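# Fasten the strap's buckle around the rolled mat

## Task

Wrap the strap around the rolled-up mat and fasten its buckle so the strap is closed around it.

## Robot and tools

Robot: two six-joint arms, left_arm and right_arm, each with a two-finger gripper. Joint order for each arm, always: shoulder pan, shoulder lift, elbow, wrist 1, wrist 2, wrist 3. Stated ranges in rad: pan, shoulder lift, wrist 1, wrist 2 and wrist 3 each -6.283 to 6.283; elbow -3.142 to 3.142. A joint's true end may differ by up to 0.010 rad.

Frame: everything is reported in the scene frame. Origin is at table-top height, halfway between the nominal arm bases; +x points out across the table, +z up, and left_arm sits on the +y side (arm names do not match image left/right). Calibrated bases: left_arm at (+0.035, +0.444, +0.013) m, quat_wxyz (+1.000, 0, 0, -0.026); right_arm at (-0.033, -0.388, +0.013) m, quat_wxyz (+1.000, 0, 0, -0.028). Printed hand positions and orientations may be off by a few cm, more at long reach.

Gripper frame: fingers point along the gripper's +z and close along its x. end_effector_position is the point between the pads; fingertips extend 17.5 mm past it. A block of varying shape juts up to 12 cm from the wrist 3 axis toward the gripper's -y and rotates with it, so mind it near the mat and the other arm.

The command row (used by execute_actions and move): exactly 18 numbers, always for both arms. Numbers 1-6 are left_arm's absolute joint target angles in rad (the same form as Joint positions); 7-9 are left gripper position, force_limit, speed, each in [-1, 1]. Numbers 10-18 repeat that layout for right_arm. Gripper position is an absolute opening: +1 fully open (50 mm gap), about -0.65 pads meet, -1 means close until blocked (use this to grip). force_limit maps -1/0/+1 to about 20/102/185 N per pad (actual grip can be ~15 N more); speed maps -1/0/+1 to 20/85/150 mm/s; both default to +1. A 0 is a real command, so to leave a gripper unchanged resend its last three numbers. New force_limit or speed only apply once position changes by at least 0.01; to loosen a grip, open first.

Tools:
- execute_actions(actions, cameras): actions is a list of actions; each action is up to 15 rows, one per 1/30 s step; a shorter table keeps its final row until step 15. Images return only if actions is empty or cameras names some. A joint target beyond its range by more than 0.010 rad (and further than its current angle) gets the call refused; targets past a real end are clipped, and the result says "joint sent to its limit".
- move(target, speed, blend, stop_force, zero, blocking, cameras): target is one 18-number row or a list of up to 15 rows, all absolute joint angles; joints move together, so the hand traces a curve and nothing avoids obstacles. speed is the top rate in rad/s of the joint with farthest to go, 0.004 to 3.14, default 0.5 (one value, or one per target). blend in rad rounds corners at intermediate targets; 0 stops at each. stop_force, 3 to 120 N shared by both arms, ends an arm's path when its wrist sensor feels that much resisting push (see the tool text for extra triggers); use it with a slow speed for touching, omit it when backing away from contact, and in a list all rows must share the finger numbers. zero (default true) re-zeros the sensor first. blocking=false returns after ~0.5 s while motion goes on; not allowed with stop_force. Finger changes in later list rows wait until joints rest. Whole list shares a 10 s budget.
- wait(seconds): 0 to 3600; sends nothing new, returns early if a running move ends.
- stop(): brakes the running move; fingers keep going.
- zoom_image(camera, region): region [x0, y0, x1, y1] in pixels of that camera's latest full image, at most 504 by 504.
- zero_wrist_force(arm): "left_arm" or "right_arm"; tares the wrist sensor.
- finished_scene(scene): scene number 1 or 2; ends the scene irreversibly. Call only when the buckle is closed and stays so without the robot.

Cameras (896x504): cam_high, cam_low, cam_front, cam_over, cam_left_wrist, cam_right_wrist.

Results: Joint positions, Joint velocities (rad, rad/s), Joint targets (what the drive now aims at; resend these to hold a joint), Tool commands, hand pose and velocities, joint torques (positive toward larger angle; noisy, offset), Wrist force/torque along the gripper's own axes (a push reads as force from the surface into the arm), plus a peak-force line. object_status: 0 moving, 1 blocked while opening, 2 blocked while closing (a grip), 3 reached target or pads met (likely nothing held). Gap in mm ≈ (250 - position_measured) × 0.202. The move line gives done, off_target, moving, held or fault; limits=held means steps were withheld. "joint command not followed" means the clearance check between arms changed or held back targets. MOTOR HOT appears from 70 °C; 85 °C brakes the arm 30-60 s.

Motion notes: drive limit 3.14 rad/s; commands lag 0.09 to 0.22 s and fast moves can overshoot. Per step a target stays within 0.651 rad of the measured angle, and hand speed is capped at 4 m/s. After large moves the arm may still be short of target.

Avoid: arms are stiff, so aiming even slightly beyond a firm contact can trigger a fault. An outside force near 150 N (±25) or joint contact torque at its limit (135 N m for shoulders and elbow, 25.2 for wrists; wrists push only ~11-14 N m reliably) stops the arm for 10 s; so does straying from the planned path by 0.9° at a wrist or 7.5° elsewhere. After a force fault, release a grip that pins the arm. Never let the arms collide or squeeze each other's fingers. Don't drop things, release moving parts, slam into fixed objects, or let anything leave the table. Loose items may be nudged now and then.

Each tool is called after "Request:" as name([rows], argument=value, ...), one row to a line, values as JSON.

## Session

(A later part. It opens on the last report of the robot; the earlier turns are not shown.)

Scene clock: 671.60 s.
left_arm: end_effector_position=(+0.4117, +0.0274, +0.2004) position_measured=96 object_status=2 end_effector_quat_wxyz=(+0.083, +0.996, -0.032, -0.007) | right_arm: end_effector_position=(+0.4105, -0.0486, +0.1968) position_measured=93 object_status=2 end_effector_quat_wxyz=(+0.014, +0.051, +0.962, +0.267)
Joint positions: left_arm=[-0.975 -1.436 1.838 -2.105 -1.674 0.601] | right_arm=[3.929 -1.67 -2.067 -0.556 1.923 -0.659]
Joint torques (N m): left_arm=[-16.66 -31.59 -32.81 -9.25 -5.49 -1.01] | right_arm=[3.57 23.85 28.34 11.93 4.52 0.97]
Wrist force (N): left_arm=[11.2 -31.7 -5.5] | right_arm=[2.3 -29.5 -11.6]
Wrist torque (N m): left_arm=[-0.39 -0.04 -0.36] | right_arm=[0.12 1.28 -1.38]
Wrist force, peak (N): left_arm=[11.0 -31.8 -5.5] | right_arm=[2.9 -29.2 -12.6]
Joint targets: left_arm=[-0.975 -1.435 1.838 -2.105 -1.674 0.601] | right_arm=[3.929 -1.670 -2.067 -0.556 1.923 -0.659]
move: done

Request:
move([
  [-0.9609,-1.4407,1.8447,-2.107,-1.6742,0.557,-0.97,1,-0.95,3.9291,-1.6697,-2.0669,-0.5562,1.9234,-0.6588,-0.97,1,-0.95],
], speed=0.08, cameras=["cam_front","cam_high","cam_left_wrist"])

Request:
zoom_image(camera="cam_front", region=[385, 178, 445, 204])

Request:
zoom_image(camera="cam_high", region=[396, 204, 430, 230])

Request:
zoom_image(camera="cam_left_wrist", region=[400, 230, 570, 350])

Request:
move(target=[-0.9713,-1.4202,1.8188,-2.1012,-1.6748,0.5466,-0.97,1,-0.95,3.9291,-1.6697,-2.0669,-0.5562,1.9234,-0.6588,-0.97,1,-0.95], speed=0.04, stop_force=30, cameras=["cam_front","cam_high"])

Request:
zoom_image(camera="cam_high", region=[396, 204, 430, 230])

Scene clock: 692.50 s.
left_arm: end_effector_position=(+0.4162, +0.0348, +0.2001) position_measured=96 object_status=2 end_effector_quat_wxyz=(+0.083, +0.996, -0.003, -0.009) end_effector_velocity=(+0.000, +0.000, +0.001) end_effector_angular_velocity=(-0.001, -0.002, -0.005) | right_arm: end_effector_position=(+0.4105, -0.0486, +0.1969) position_measured=93 object_status=2 end_effector_quat_wxyz=(+0.014, +0.051, +0.962, +0.267)
Joint positions: left_arm=[-0.961 -1.441 1.845 -2.107 -1.674 0.557] | right_arm=[3.929 -1.67 -2.067 -0.556 1.923 -0.659]
Joint velocities: left_arm=[0 -0.001 0 0 0.001 0.006] | right_arm=[within noise]
Joint torques (N m): left_arm=[-4.94 -33.67 -24.82 -5.28 1.44 2.55] | right_arm=[1.24 24.05 28.69 3.62 2.96 1]
Wrist force (N): left_arm=[0.7 -4.1 -0.5] | right_arm=[-6.2 -4.6 0.4]
Wrist torque (N m): left_arm=[-0.71 -0.35 -0.03] | right_arm=[-0.45 0.89 -1.06]
Wrist force, peak (N): left_arm=[11.0 -32.0 -5.5] | right_arm=[2.5 -29.7 -11.9]
Joint targets: left_arm=[-0.961 -1.441 1.845 -2.107 -1.674 0.557] | right_arm=[3.929 -1.670 -2.067 -0.556 1.923 -0.659]
move: done
Images, in order (width x height): cam_high 896x504, cam_front 896x504, cam_left_wrist 896x504.

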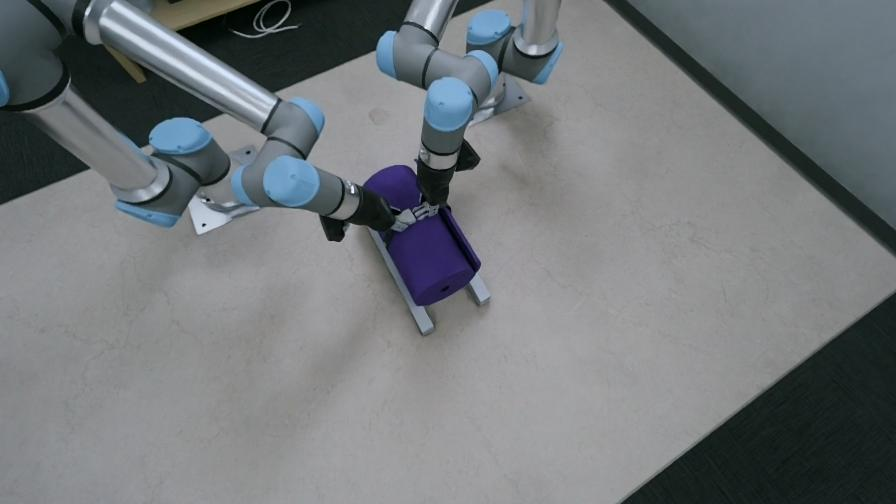

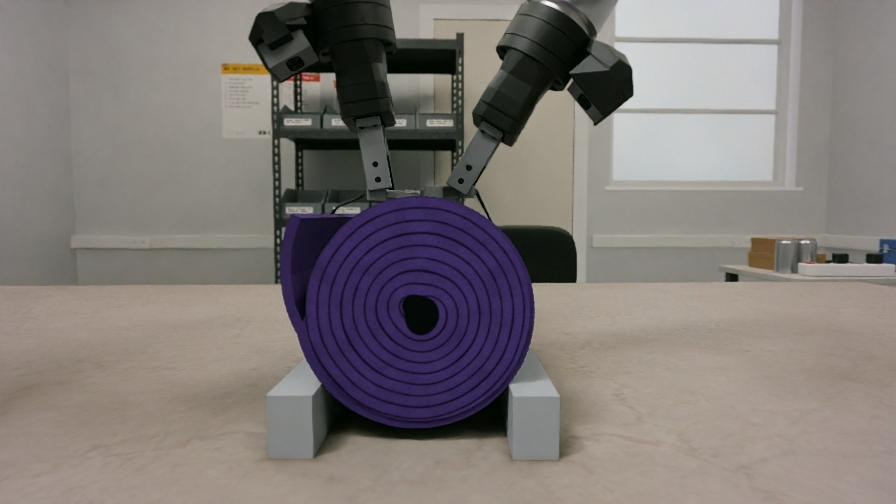

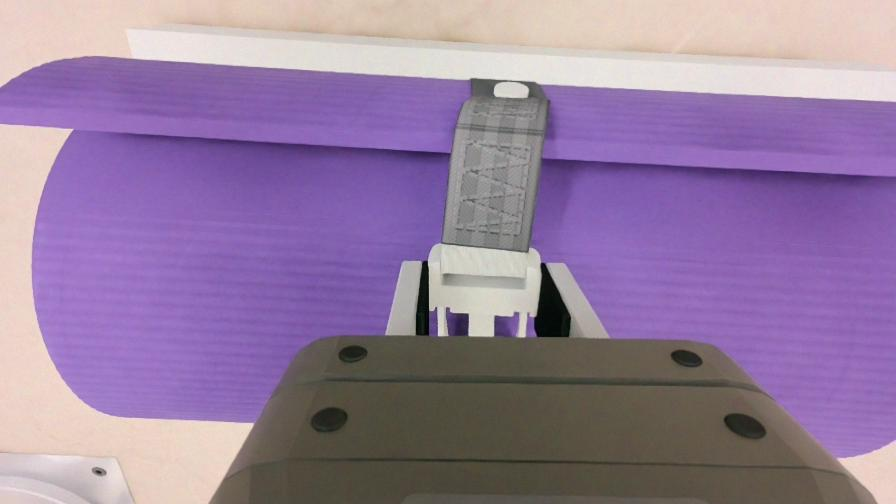

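Scaled by 8.400.

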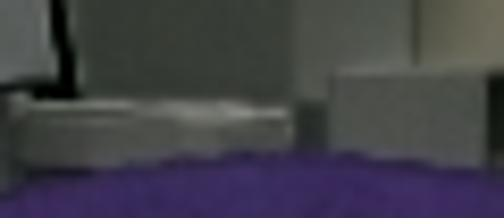

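Scaled by 14.824.

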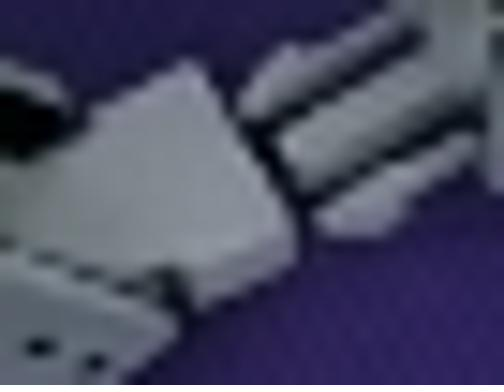

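Scaled by 2.965.

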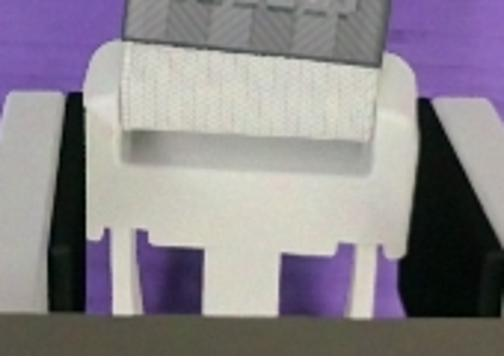

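Scene clock: 693.93 s.
left_arm: end_effector_position=(+0.4164, +0.0272, +0.2004) position_measured=96 object_status=2 end_effector_quat_wxyz=(+0.083, +0.997, -0.003, -0.010) | right_arm: end_effector_position=(+0.4105, -0.0486, +0.1968) position_measured=93 object_status=2 end_effector_quat_wxyz=(+0.014, +0.051, +0.962, +0.267)
Joint positions: left_arm=[-0.967 -1.428 1.828 -2.103 -1.674 0.55] | right_arm=[3.929 -1.67 -2.067 -0.556 1.923 -0.659]
Joint torques (N m): left_arm=[0.47 -40.07 -30.46 -11.43 -4.78 2.56] | right_arm=[20.3 24.6 27.9 10.16 8.8 1.05]
Wrist force (N): left_arm=[0.0 -33.0 -6.3] | right_arm=[-9.6 -30.0 -11.8]
Wrist torque (N m): left_arm=[-0.52 -0.42 0.03] | right_arm=[0.02 0.70 -1.08]
Wrist force, peak (N): left_arm=[0.3 -41.0 -7.8] | right_arm=[-10.0 -36.2 -16.1]
Joint targets: left_arm=[-0.967 -1.428 1.828 -2.103 -1.674 0.550] | right_arm=[3.929 -1.670 -2.067 -0.556 1.923 -0.659]
move: contact (left_arm)
Images, in order (width x height): cam_high 896x504, cam_front 896x504.

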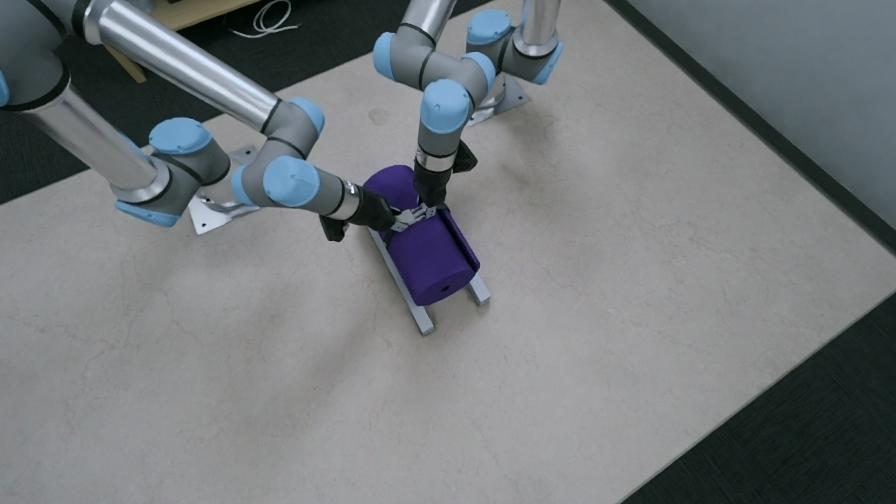

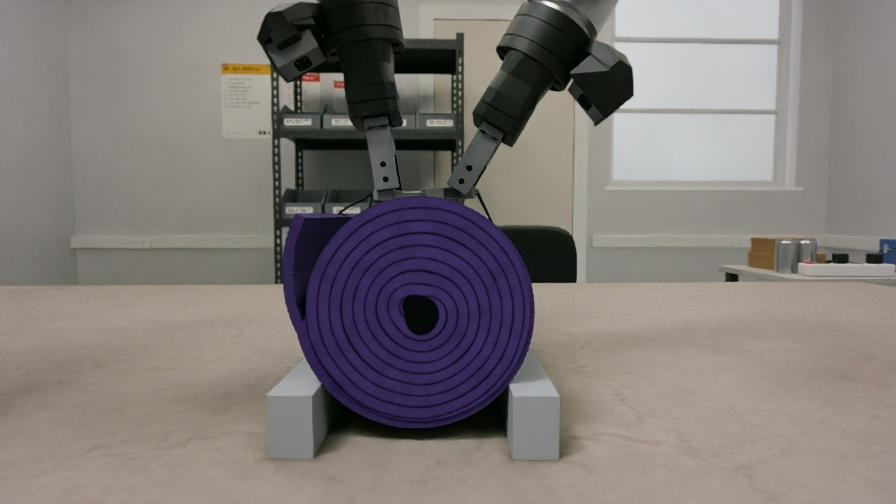

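Scaled by 14.824.

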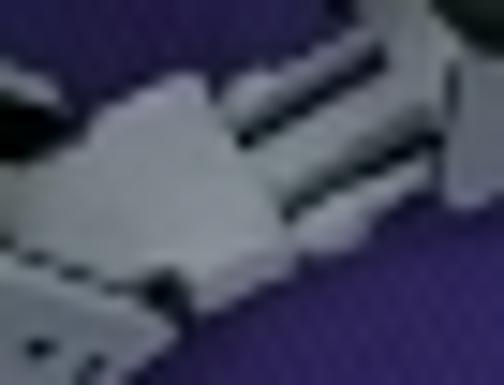

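Request:
move(target=[-0.9636,-1.444,1.8461,-2.1053,-1.6741,0.61,-0.97,1,-0.95,3.9291,-1.6697,-2.0669,-0.5562,1.9234,-0.6588,-0.97,1,-0.95], speed=0.1)

Request:
move(target=[-0.974,-1.4235,1.8202,-2.0995,-1.6747,0.5996,-0.97,1,-0.95,3.9291,-1.6697,-2.0669,-0.5562,1.9234,-0.6588,-0.97,1,-0.95], speed=0.04, stop_force=30)

Request:
move(target=[-0.9636,-1.445,1.8434,-2.1016,-1.6741,0.61,-0.97,1,-0.95,3.9291,-1.6697,-2.0669,-0.5562,1.9234,-0.6588,-0.97,1,-0.95], speed=0.1)

Request:
move(target=[-0.974,-1.4245,1.8175,-2.0958,-1.6747,0.5996,-0.97,1,-0.95,3.9291,-1.6697,-2.0669,-0.5562,1.9234,-0.6588,-0.97,1,-0.95], speed=0.04, stop_force=30, cameras=["cam_front","cam_high"])

Request:
zoom_image(camera="cam_front", region=[385, 178, 445, 204])

Request:
zoom_image(camera="cam_high", region=[396, 204, 430, 230])

Scene clock: 707.97 s.
left_arm: end_effector_position=(+0.4145, +0.0346, +0.2010) position_measured=96 object_status=2 end_effector_quat_wxyz=(+0.084, +0.996, -0.031, -0.007) end_effector_velocity=(+0.001, +0.000, -0.001) end_effector_angular_velocity=(+0.002, +0.001, +0.006) | right_arm: end_effector_position=(+0.4106, -0.0486, +0.1969) position_measured=93 object_status=2 end_effector_quat_wxyz=(+0.014, +0.051, +0.962, +0.267)
Joint positions: left_arm=[-0.964 -1.444 1.846 -2.105 -1.674 0.61] | right_arm=[3.929 -1.67 -2.067 -0.556 1.923 -0.659]
Joint velocities: left_arm=[0.001 0.002 0 0 0.001 -0.006] | right_arm=[within noise]
Joint torques (N m): left_arm=[6.36 -28 -30 -5.13 1.8 -2.83] | right_arm=[-6.71 25.02 21.82 3.66 -1.29 0.86]
Wrist force (N): left_arm=[0.5 -4.3 0.1] | right_arm=[-6.3 -5.9 0.8]
Wrist torque (N m): left_arm=[-0.74 -0.32 -0.09] | right_arm=[-0.60 0.85 -1.06]
Wrist force, peak (N): left_arm=[-0.3 -33.4 -7.2] | right_arm=[-10.2 -30.6 -11.5]
Joint targets: left_arm=[-0.964 -1.444 1.846 -2.105 -1.674 0.610] | right_arm=[3.929 -1.670 -2.067 -0.556 1.923 -0.659]
move: done

Scene clock: 709.37 s.
left_arm: end_effector_position=(+0.4148, +0.0273, +0.2013) position_measured=96 object_status=2 end_effector_quat_wxyz=(+0.083, +0.996, -0.031, -0.007) | right_arm: end_effector_position=(+0.4105, -0.0486, +0.1968) position_measured=93 object_status=2 end_effector_quat_wxyz=(+0.014, +0.051, +0.962, +0.267)
Joint positions: left_arm=[-0.97 -1.431 1.83 -2.101 -1.674 0.604] | right_arm=[3.929 -1.67 -2.067 -0.556 1.923 -0.659]
Joint torques (N m): left_arm=[0.01 -41.74 -33.65 -11.91 -5.4 2.51] | right_arm=[20.18 24.79 41.03 9.99 8.31 0.95]
Wrist force (N): left_arm=[-1.3 -33.6 -4.7] | right_arm=[-7.8 -29.4 -15.1]
Wrist torque (N m): left_arm=[-0.50 -0.33 -0.04] | right_arm=[-0.23 0.76 -1.07]
Wrist force, peak (N): left_arm=[0.1 -40.6 -3.5] | right_arm=[-8.4 -35.2 -17.6]
Joint targets: left_arm=[-0.970 -1.431 1.830 -2.101 -1.674 0.604] | right_arm=[3.929 -1.670 -2.067 -0.556 1.923 -0.659]
move: contact (left_arm)

Scene clock: 709.87 s.
left_arm: end_effector_position=(+0.4146, +0.0345, +0.2024) position_measured=96 object_status=2 end_effector_quat_wxyz=(+0.084, +0.996, -0.031, -0.007) | right_arm: end_effector_position=(+0.4105, -0.0485, +0.1969) position_measured=93 object_status=2 end_effector_quat_wxyz=(+0.014, +0.051, +0.962, +0.267)
Joint positions: left_arm=[-0.963 -1.445 1.843 -2.102 -1.674 0.61] | right_arm=[3.929 -1.67 -2.067 -0.556 1.923 -0.659]
Joint torques (N m): left_arm=[-9.17 -25.67 -30.12 -0.68 1.82 -2.63] | right_arm=[-5.39 24.87 19.57 3.66 -1.55 0.93]
Wrist force (N): left_arm=[0.5 -4.0 -0.3] | right_arm=[-5.3 -6.3 1.4]
Wrist torque (N m): left_arm=[-0.70 -0.32 -0.12] | right_arm=[-0.66 0.69 -1.06]
Wrist force, peak (N): left_arm=[-0.5 -33.7 -3.4] | right_arm=[-8.8 -30.1 -13.7]
Joint targets: left_arm=[-0.964 -1.445 1.843 -2.102 -1.674 0.610] | right_arm=[3.929 -1.670 -2.067 -0.556 1.923 -0.659]
move: done

Scene clock: 711.27 s.
left_arm: end_effector_position=(+0.4150, +0.0224, +0.2031) position_measured=96 object_status=2 end_effector_quat_wxyz=(+0.083, +0.996, -0.031, -0.008) | right_arm: end_effector_position=(+0.4105, -0.0487, +0.1968) position_measured=93 object_status=2 end_effector_quat_wxyz=(+0.014, +0.051, +0.962, +0.267)
Joint positions: left_arm=[-0.974 -1.424 1.818 -2.096 -1.675 0.6] | right_arm=[3.929 -1.67 -2.067 -0.556 1.923 -0.659]
Joint torques (N m): left_arm=[-8.47 -41.88 -25.45 -11.67 -6.09 2.47] | right_arm=[18.68 25.11 36.62 9.77 7.98 0.92]
Wrist force (N): left_arm=[0.6 -32.3 -5.0] | right_arm=[-5.0 -28.8 -13.4]
Wrist torque (N m): left_arm=[-0.69 -0.70 -0.18] | right_arm=[-0.55 0.31 -1.30]
Wrist force, peak (N): left_arm=[0.6 -32.3 -5.0] | right_arm=[-5.6 -29.3 -12.1]
Joint targets: left_arm=[-0.974 -1.425 1.817 -2.096 -1.675 0.600] | right_arm=[3.929 -1.670 -2.067 -0.556 1.923 -0.659]
move: done
Images, in order (width x height): cam_high 896x504, cam_front 896x504.

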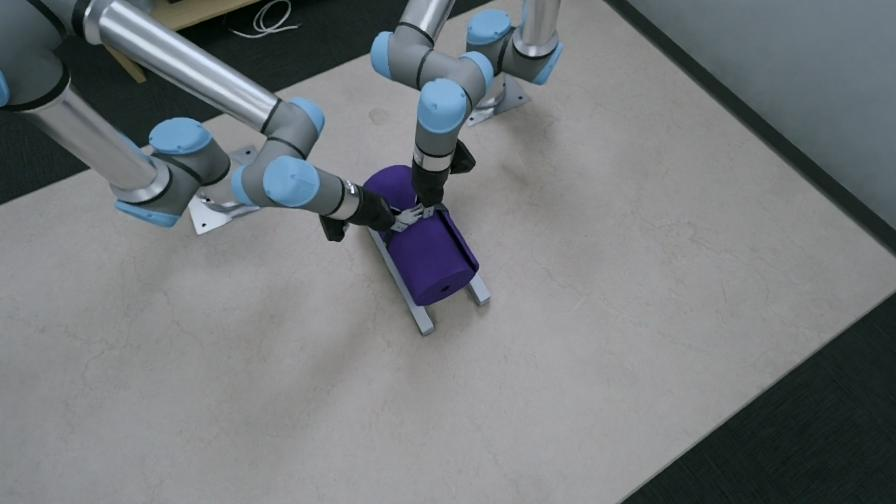

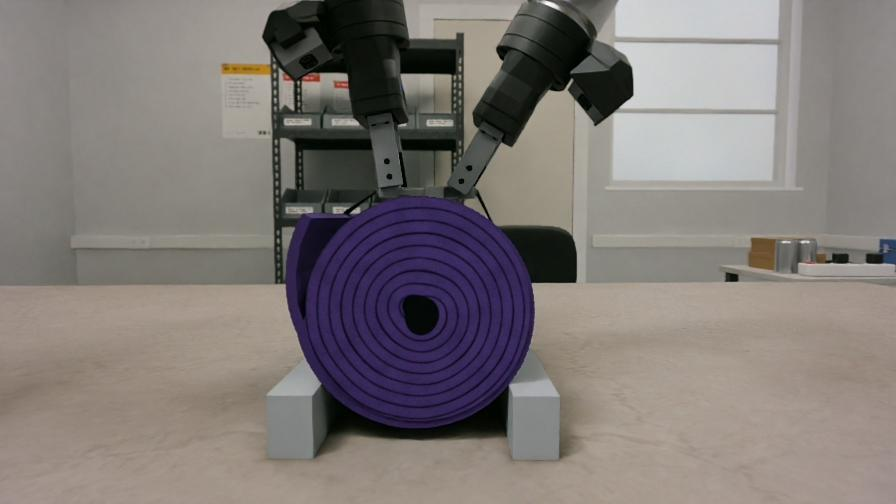

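Scaled by 8.400.

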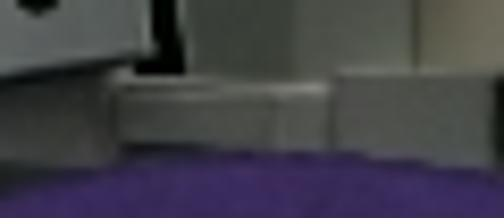

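Scaled by 14.824.

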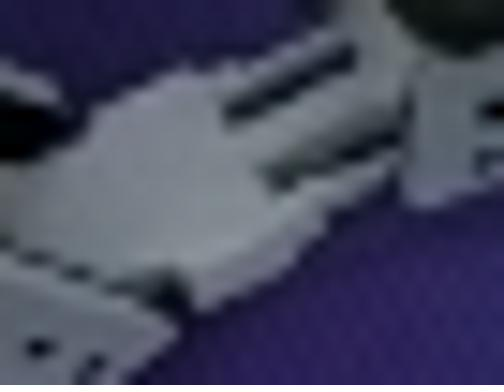

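Request:
move(target=[-0.9827,-1.4065,1.797,-2.093,-1.6754,0.5909,-0.97,1,-0.95,3.9291,-1.6697,-2.0669,-0.5562,1.9234,-0.6588,-0.97,1,-0.95], speed=0.04, stop_force=50, zero=false, cameras=["cam_front","cam_high"])

Request:
zoom_image(camera="cam_front", region=[385, 178, 445, 204])

Request:
zoom_image(camera="cam_high", region=[396, 204, 430, 230])

Scene clock: 717.87 s.
left_arm: end_effector_position=(+0.4151, +0.0123, +0.2028) position_measured=96 object_status=2 end_effector_quat_wxyz=(+0.083, +0.996, -0.031, -0.009) | right_arm: end_effector_position=(+0.4105, -0.0486, +0.1969) position_measured=93 object_status=2 end_effector_quat_wxyz=(+0.014, +0.051, +0.962, +0.267)
Joint positions: left_arm=[-0.983 -1.406 1.797 -2.093 -1.675 0.591] | right_arm=[3.929 -1.67 -2.067 -0.556 1.923 -0.659]
Joint torques (N m): left_arm=[6.52 -43.48 -22.68 -8.6 -1.45 2.36] | right_arm=[4.27 25.71 28.55 4.86 2.09 0.99]
Wrist force (N): left_arm=[-1.0 -17.9 -0.4] | right_arm=[-7.1 -17.4 -5.9]
Wrist torque (N m): left_arm=[-0.70 -0.60 0.00] | right_arm=[-0.87 0.43 -1.22]
Wrist force, peak (N): left_arm=[-0.3 -38.0 -5.4] | right_arm=[-6.4 -33.2 -15.4]
Joint targets: left_arm=[-0.983 -1.407 1.797 -2.093 -1.675 0.591] | right_arm=[3.929 -1.670 -2.067 -0.556 1.923 -0.659]
move: done
Images, in order (width x height): cam_high 896x504, cam_front 896x504.

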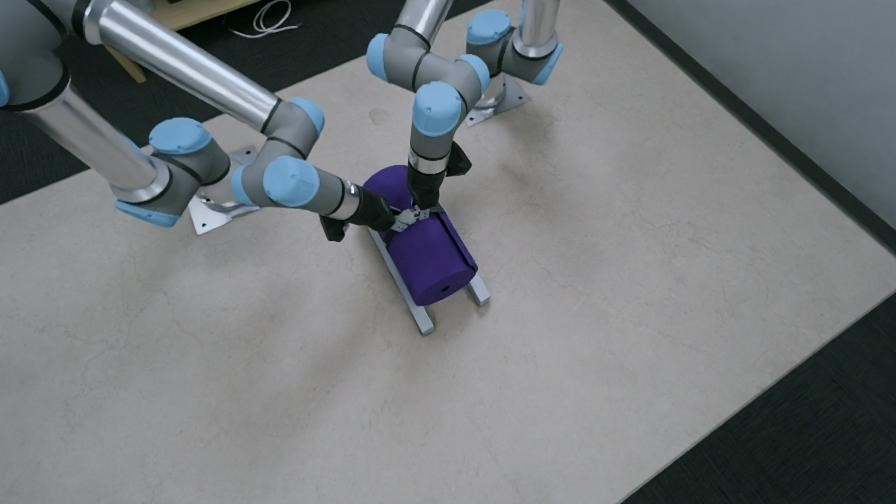

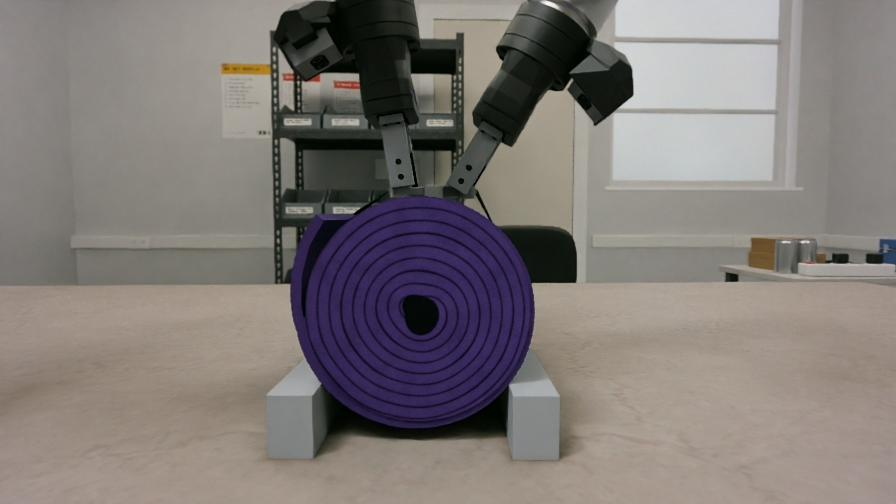

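Scaled by 8.400.

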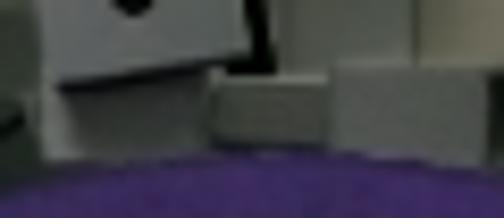

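Scaled by 14.824.

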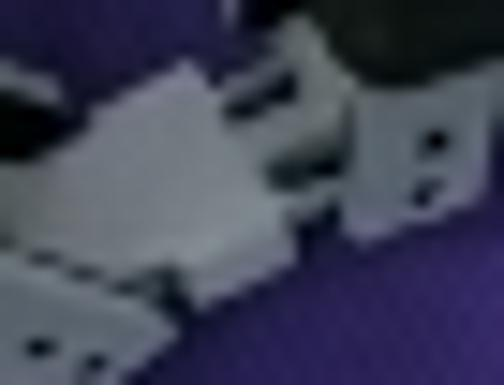

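Request:
move(target=[-0.9879,-1.3963,1.784,-2.0901,-1.6757,0.5857,-0.97,1,-0.95,3.9291,-1.6697,-2.0669,-0.5562,1.9234,-0.6588,-0.97,1,-0.95], speed=0.04, stop_force=50, zero=false, cameras=["cam_front","cam_high"])

Request:
zoom_image(camera="cam_front", region=[385, 178, 445, 204])

Request:
zoom_image(camera="cam_high", region=[396, 204, 430, 230])

Scene clock: 725.37 s.
left_arm: end_effector_position=(+0.4152, +0.0063, +0.2031) position_measured=96 object_status=2 end_effector_quat_wxyz=(+0.083, +0.996, -0.031, -0.010) | right_arm: end_effector_position=(+0.4106, -0.0486, +0.1968) position_measured=93 object_status=2 end_effector_quat_wxyz=(+0.014, +0.051, +0.962, +0.267)
Joint positions: left_arm=[-0.988 -1.396 1.784 -2.09 -1.676 0.586] | right_arm=[3.929 -1.67 -2.067 -0.556 1.923 -0.659]
Joint torques (N m): left_arm=[6.57 -45.28 -23.07 -9.28 -2.77 2.16] | right_arm=[11.56 26.7 19.95 4.96 4.29 0.89]
Wrist force (N): left_arm=[-2.9 -17.7 -0.1] | right_arm=[-8.0 -15.3 -7.3]
Wrist torque (N m): left_arm=[-0.76 -0.57 0.04] | right_arm=[-0.90 0.45 -1.15]
Wrist force, peak (N): left_arm=[-2.9 -21.5 -0.4] | right_arm=[-9.5 -19.8 -7.4]
Joint targets: left_arm=[-0.988 -1.396 1.784 -2.090 -1.676 0.586] | right_arm=[3.929 -1.670 -2.067 -0.556 1.923 -0.659]
move: done
Images, in order (width x height): cam_high 896x504, cam_front 896x504.

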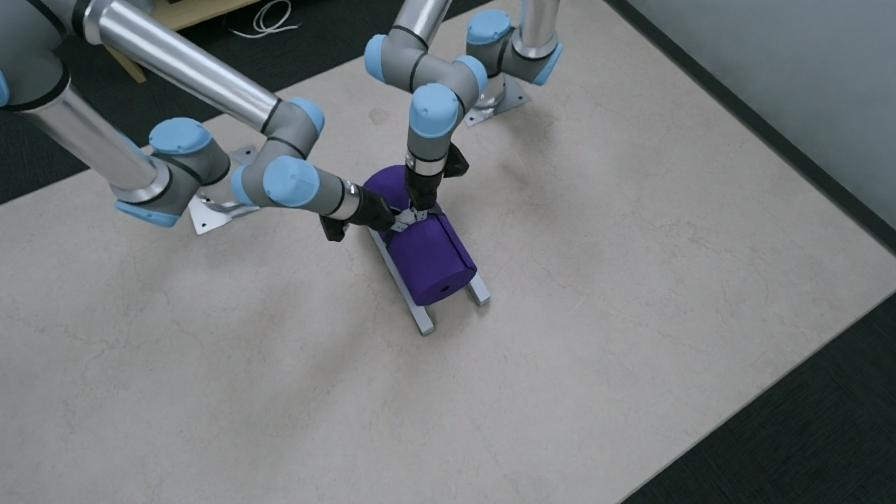

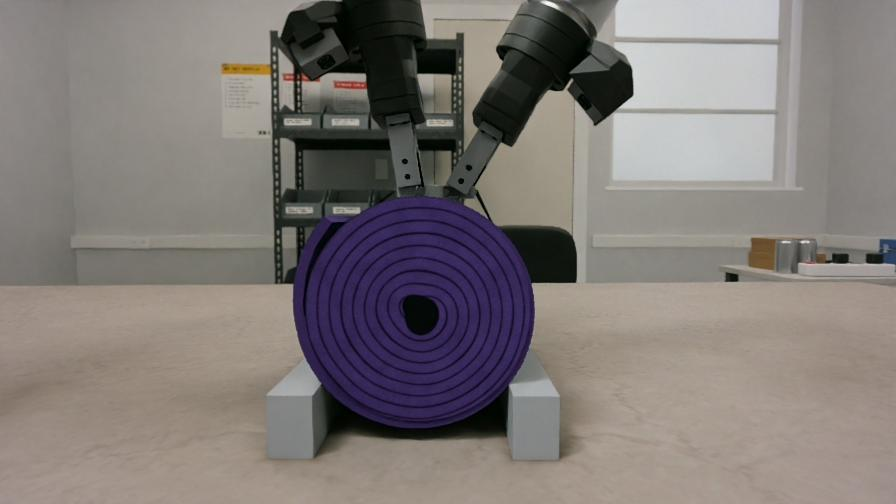

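Scaled by 8.400.

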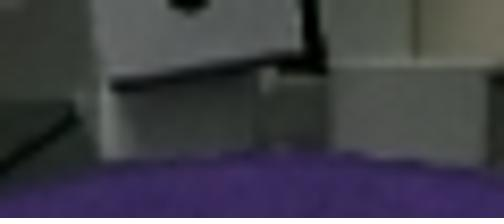

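Scaled by 14.824.

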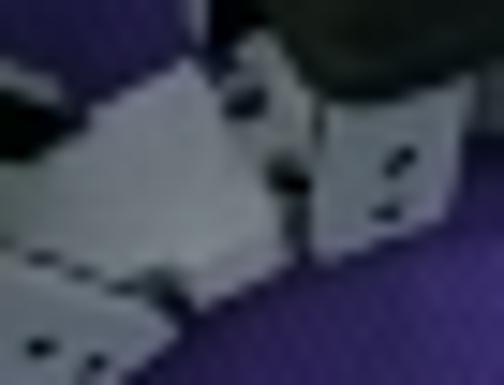

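Request:
move([
  [-0.9879,-1.3963,1.784,-2.0901,-1.6757,0.5857,0.5,1,-0.9,3.9291,-1.6697,-2.0669,-0.5562,1.9234,-0.6588,-0.97,1,-0.95],
  [-0.981,-1.41,1.8013,-2.094,-1.6753,0.5926,0.5,1,-0.9,3.9291,-1.6697,-2.0669,-0.5562,1.9234,-0.6588,-0.97,1,-0.95],
  [-0.981,-1.41,1.8013,-2.094,-1.6753,0.5926,-1,1,-0.95,3.9291,-1.6697,-2.0669,-0.5562,1.9234,-0.6588,-0.97,1,-0.95],
], speed=0.08)

Request:
move(target=[-0.9888,-1.3946,1.7818,-2.0896,-1.6758,0.5848,-1,1,-0.95,3.9291,-1.6697,-2.0669,-0.5562,1.9234,-0.6588,-0.97,1,-0.95], speed=0.04, stop_force=52, cameras=["cam_front","cam_high","cam_left_wrist"])

Request:
zoom_image(camera="cam_front", region=[385, 178, 445, 204])

Request:
zoom_image(camera="cam_high", region=[396, 204, 430, 230])

Scene clock: 738.37 s.
left_arm: end_effector_position=(+0.4151, +0.0143, +0.2028) position_measured=254 object_status=3 end_effector_quat_wxyz=(+0.083, +0.996, -0.031, -0.009) | right_arm: end_effector_position=(+0.4106, -0.0486, +0.1969) position_measured=93 object_status=2 end_effector_quat_wxyz=(+0.014, +0.051, +0.962, +0.267)
Joint positions: left_arm=[-0.981 -1.41 1.801 -2.094 -1.675 0.593] | right_arm=[3.929 -1.67 -2.067 -0.556 1.923 -0.659]
Joint torques (N m): left_arm=[9.49 -30.22 -15.92 -1.43 1.62 -1.31] | right_arm=[2.76 26.78 32.08 5.01 3.77 0.97]
Wrist force (N): left_arm=[0.7 -3.9 -3.3] | right_arm=[-3.9 -6.1 2.5]
Wrist torque (N m): left_arm=[-0.79 -0.40 -0.11] | right_arm=[-0.47 0.51 -1.02]
Wrist force, peak (N): left_arm=[33.8 -15.5 -3.0] | right_arm=[26.8 -18.0 -4.2]
Joint targets: left_arm=[-0.981 -1.410 1.801 -2.094 -1.675 0.593] | right_arm=[3.929 -1.670 -2.067 -0.556 1.923 -0.659]
move: done

Scene clock: 739.97 s.
left_arm: end_effector_position=(+0.4152, +0.0052, +0.2032) position_measured=254 object_status=3 end_effector_quat_wxyz=(+0.083, +0.996, -0.031, -0.010) | right_arm: end_effector_position=(+0.4105, -0.0486, +0.1968) position_measured=93 object_status=2 end_effector_quat_wxyz=(+0.014, +0.051, +0.962, +0.267)
Joint positions: left_arm=[-0.989 -1.395 1.782 -2.09 -1.676 0.585] | right_arm=[3.929 -1.67 -2.067 -0.556 1.923 -0.659]
Joint torques (N m): left_arm=[9.8 -40.8 -13.99 -5.03 -1.84 2.39] | right_arm=[6.72 26.89 19.83 6.21 4.31 1.04]
Wrist force (N): left_arm=[2.1 -3.5 -6.0] | right_arm=[-3.5 -10.3 6.2]
Wrist torque (N m): left_arm=[-0.75 -0.39 0.01] | right_arm=[-0.69 0.62 -1.05]
Wrist force, peak (N): left_arm=[0.6 -5.8 -6.6] | right_arm=[-5.2 -13.3 5.8]
Joint targets: left_arm=[-0.989 -1.395 1.782 -2.090 -1.676 0.585] | right_arm=[3.929 -1.670 -2.067 -0.556 1.923 -0.659]
move: done
Images, in order (width x height): cam_high 896x504, cam_front 896x504, cam_left_wrist 896x504.

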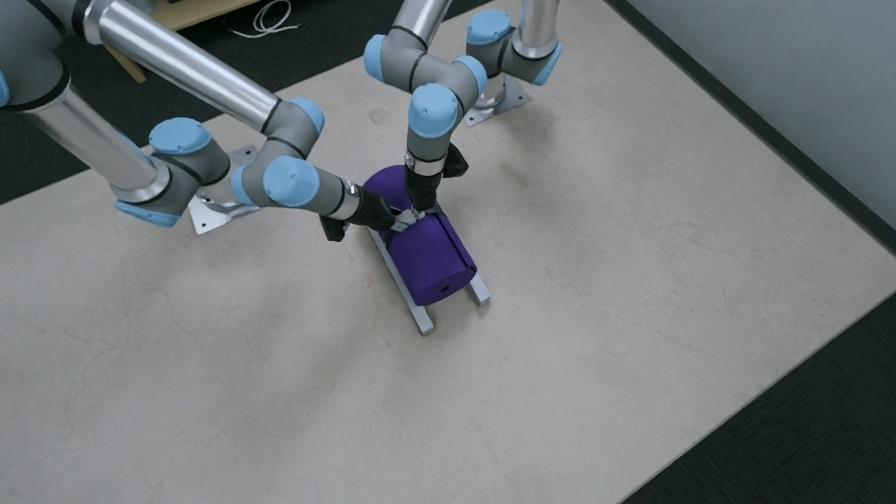

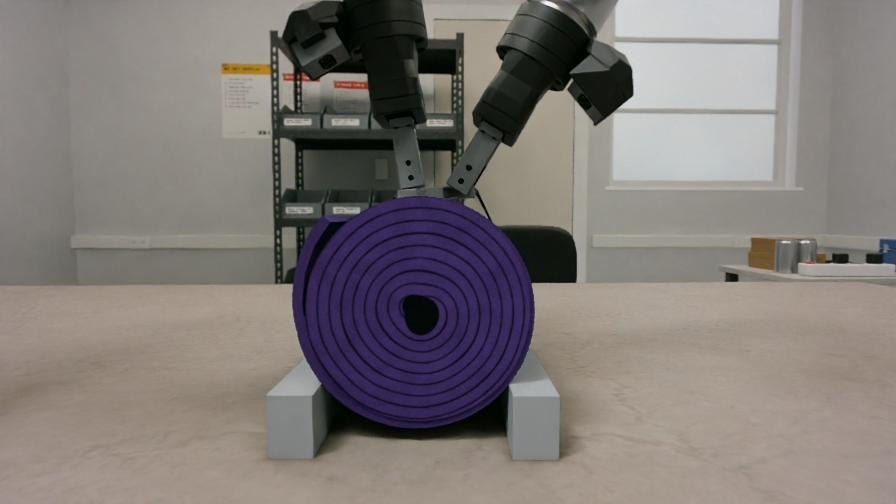

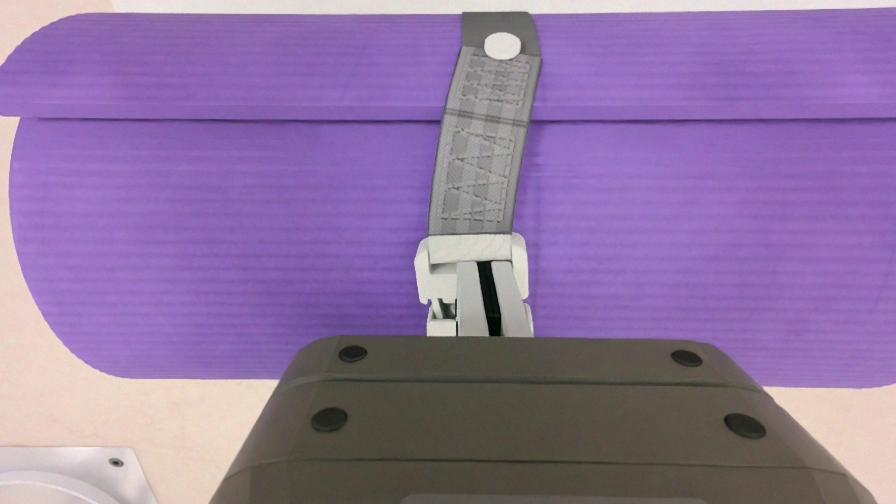

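Scaled by 8.400.

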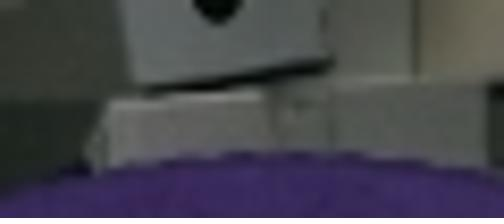

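Scaled by 14.824.

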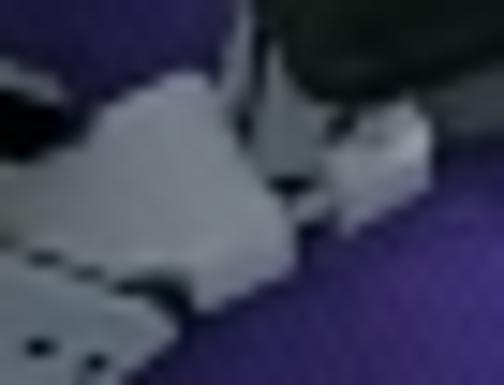

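Request:
move([
  [-0.981,-1.415,1.7883,-2.076,-1.6753,0.5926,-1,1,-0.95,3.9291,-1.6697,-2.0669,-0.5562,1.9234,-0.6588,-0.97,1,-0.95],
  [-0.981,-1.415,1.7883,-2.076,-1.6753,0.5926,0.5,1,-0.9,3.9291,-1.6697,-2.0669,-0.5562,1.9234,-0.6588,-0.97,1,-0.95],
  [-0.981,-1.4062,1.8108,-2.1073,-1.6753,0.5926,0.5,1,-0.9,3.9291,-1.6697,-2.0669,-0.5562,1.9234,-0.6588,-0.97,1,-0.95],
], speed=0.08, cameras=["cam_front","cam_left_wrist"])

Request:
zoom_image(camera="cam_front", region=[385, 178, 445, 204])

Request:
move(target=[-0.981,-1.4062,1.8108,-2.1073,-1.6753,0.5926,-1,0.2,-0.95,3.9291,-1.6697,-2.0669,-0.5562,1.9234,-0.6588,-0.97,1,-0.95], cameras=["cam_front","cam_left_wrist"])

Request:
zoom_image(camera="cam_front", region=[385, 178, 445, 204])

Scene clock: 751.93 s.
left_arm: end_effector_position=(+0.4149, +0.0146, +0.1978) position_measured=78 object_status=3 end_effector_quat_wxyz=(+0.084, +0.996, -0.031, -0.009) | right_arm: end_effector_position=(+0.4105, -0.0486, +0.1968) position_measured=93 object_status=2 end_effector_quat_wxyz=(+0.014, +0.051, +0.962, +0.267)
Joint positions: left_arm=[-0.981 -1.406 1.811 -2.108 -1.675 0.593] | right_arm=[3.929 -1.67 -2.067 -0.556 1.923 -0.659]
Joint torques (N m): left_arm=[-7.61 -16.05 -18.13 2.49 -0.46 -2.44] | right_arm=[3.41 27.92 19.53 6.6 -0.66 1.06]
Wrist force (N): left_arm=[-0.1 -3.0 -33.0] | right_arm=[-3.4 -5.3 5.9]
Wrist torque (N m): left_arm=[-0.75 -1.07 -0.15] | right_arm=[-0.49 0.37 -1.12]
Wrist force, peak (N): left_arm=[-1.0 -3.7 -34.7] | right_arm=[-4.0 -11.2 7.1]
Joint targets: left_arm=[-0.981 -1.406 1.811 -2.107 -1.675 0.593] | right_arm=[3.929 -1.670 -2.067 -0.556 1.923 -0.659]
move: done

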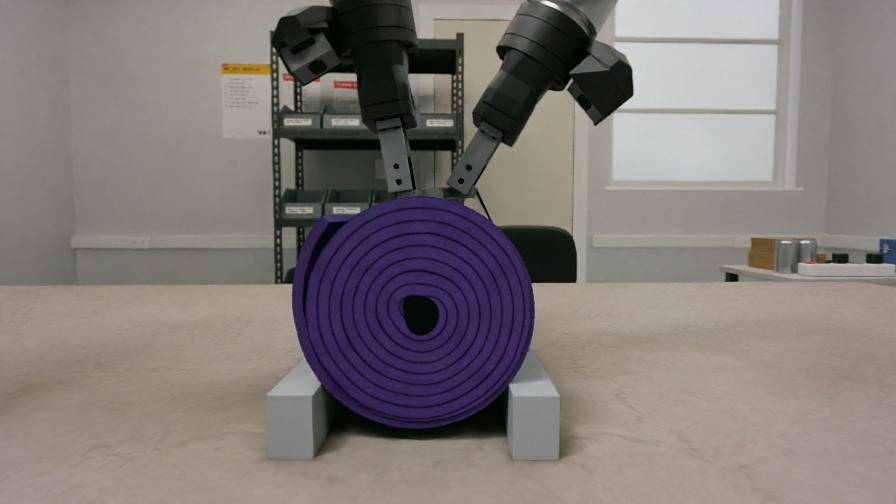

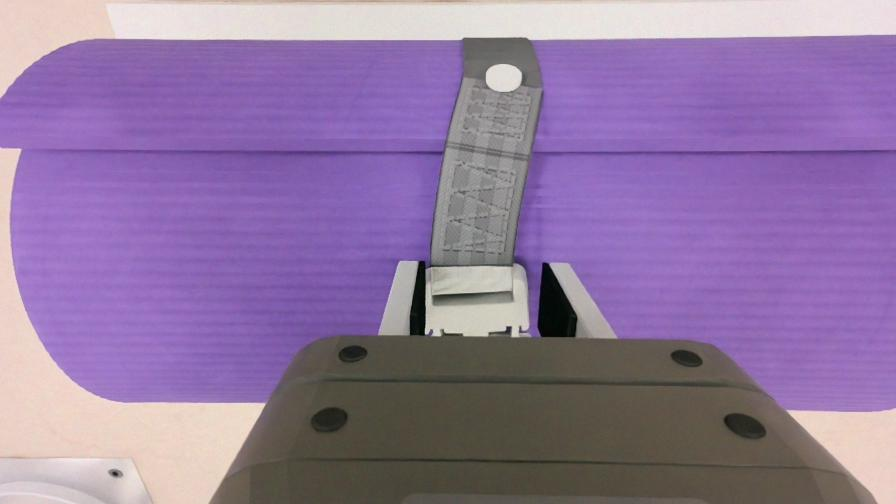

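Scaled by 8.400.

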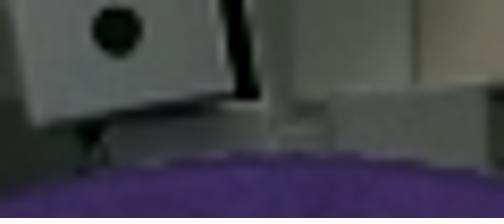

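Scene clock: 753.70 s.
left_arm: end_effector_position=(+0.4149, +0.0146, +0.1977) position_measured=252 object_status=3 end_effector_quat_wxyz=(+0.084, +0.996, -0.031, -0.009) | right_arm: end_effector_position=(+0.4106, -0.0486, +0.1969) position_measured=93 object_status=2 end_effector_quat_wxyz=(+0.014, +0.051, +0.962, +0.267)
Joint positions: left_arm=[-0.981 -1.406 1.811 -2.107 -1.675 0.593] | right_arm=[3.929 -1.67 -2.067 -0.556 1.923 -0.659]
Joint torques (N m): left_arm=[-2.38 -0.89 10.18 2.13 -5.42 -0.82] | right_arm=[-18.6 28.31 24.56 5.9 -9.21 1.02]
Wrist force (N): left_arm=[17.3 -6.6 -60.0] | right_arm=[23.9 -1.1 -12.8]
Wrist torque (N m): left_arm=[-0.42 0.09 -0.03] | right_arm=[-0.46 2.69 -1.53]
Wrist force, peak (N): left_arm=[64.5 -3.7 -57.8] | right_arm=[31.1 -21.3 -2.3]
Joint targets: left_arm=[-0.981 -1.406 1.811 -2.107 -1.675 0.593] | right_arm=[3.929 -1.670 -2.067 -0.556 1.923 -0.659]
move: done

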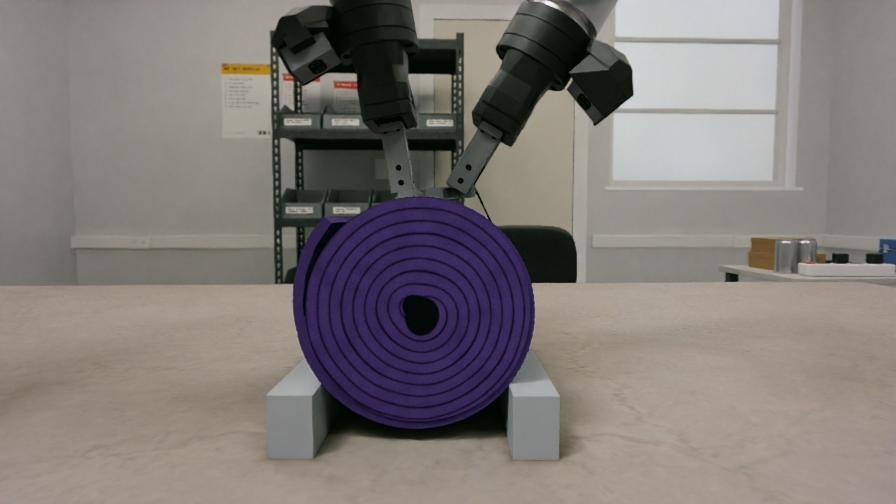

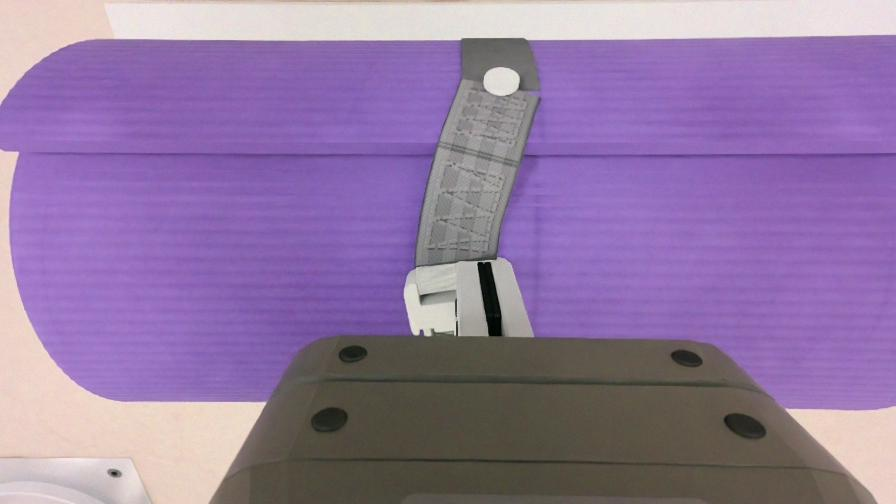

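Scaled by 8.400.

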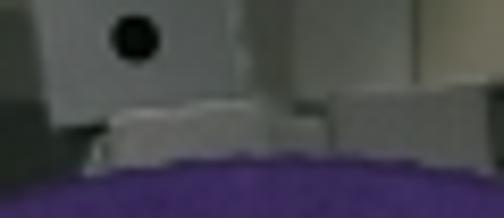

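Request:
move([
  [-0.981,-1.42,1.778,-2.06,-1.6753,0.5926,-1,0.2,-0.95,3.9291,-1.6697,-2.0669,-0.5562,1.9234,-0.6588,-0.97,1,-0.95],
  [-0.981,-1.42,1.778,-2.06,-1.6753,0.5926,1,0,-0.9,3.9291,-1.6697,-2.0669,-0.5562,1.9234,-0.6588,-0.97,1,-0.95],
  [-0.9842,-1.4092,1.8146,-2.1081,-1.6751,0.5908,1,0,-0.9,3.9291,-1.6697,-2.0669,-0.5562,1.9234,-0.6588,-0.97,1,-0.95],
], speed=0.12, cameras=["cam_front","cam_left_wrist"])

Request:
zoom_image(camera="cam_left_wrist", region=[370, 230, 600, 350])

Request:
zoom_image(camera="cam_front", region=[385, 178, 445, 204])

Scene clock: 761.37 s.
left_arm: end_effector_position=(+0.4129, +0.0146, +0.1975) position_measured=3 object_status=3 end_effector_quat_wxyz=(+0.083, +0.996, -0.031, -0.009) end_effector_velocity=(-0.001, +0.000, +0.000) end_effector_angular_velocity=(+0.004, +0.003, -0.001) | right_arm: end_effector_position=(+0.4105, -0.0486, +0.1968) position_measured=93 object_status=2 end_effector_quat_wxyz=(+0.014, +0.051, +0.962, +0.267)
Joint positions: left_arm=[-0.984 -1.409 1.815 -2.108 -1.675 0.591] | right_arm=[3.929 -1.67 -2.067 -0.556 1.923 -0.659]
Joint velocities: left_arm=[0 0.001 -0.002 0.006 -0.001 0] | right_arm=[within noise]
Joint torques (N m): left_arm=[-2.89 -39.88 -31.41 -0.54 2.06 -2.09] | right_arm=[7.07 28.55 23.66 6.28 4.12 0.98]
Wrist force (N): left_arm=[0.7 -5.2 -0.6] | right_arm=[-4.2 -4.3 1.5]
Wrist torque (N m): left_arm=[-0.88 -0.36 0.00] | right_arm=[-0.46 0.47 -1.02]
Wrist force, peak (N): left_arm=[16.6 -6.1 -61.3] | right_arm=[25.0 0.1 -13.9]
Joint targets: left_arm=[-0.984 -1.409 1.815 -2.108 -1.675 0.591] | right_arm=[3.929 -1.670 -2.067 -0.556 1.923 -0.659]
move: done

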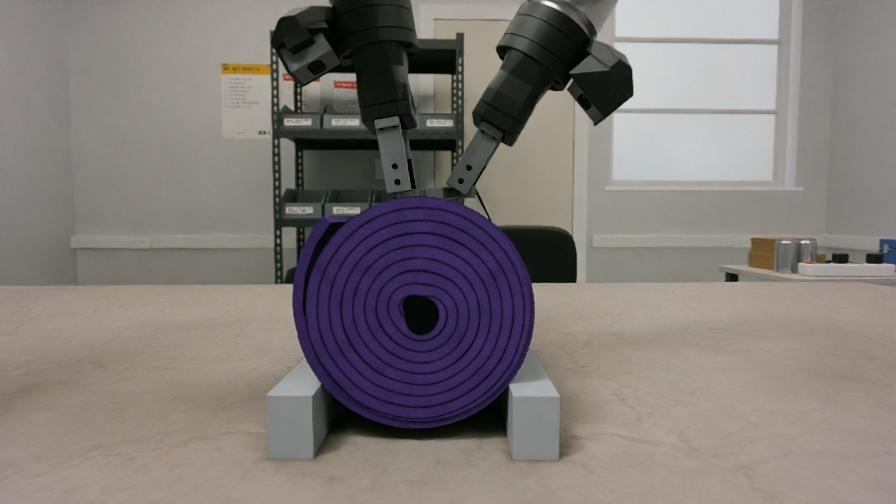

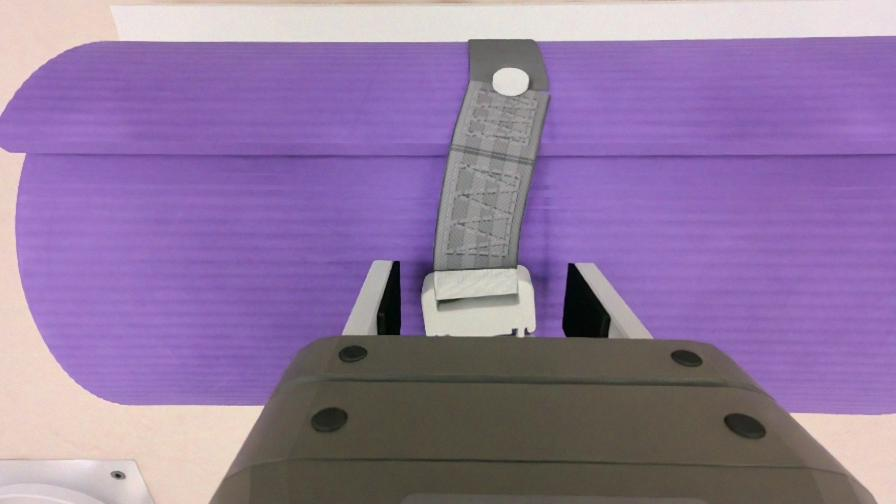

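Scaled by 2.191.

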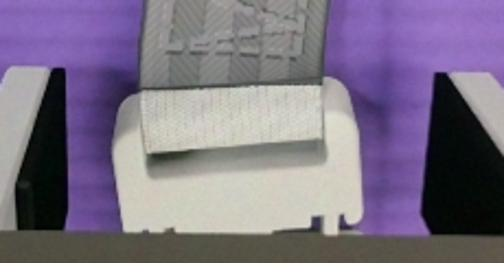

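Scaled by 8.400.

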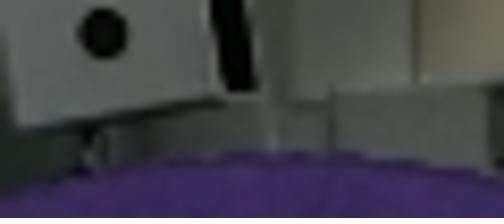

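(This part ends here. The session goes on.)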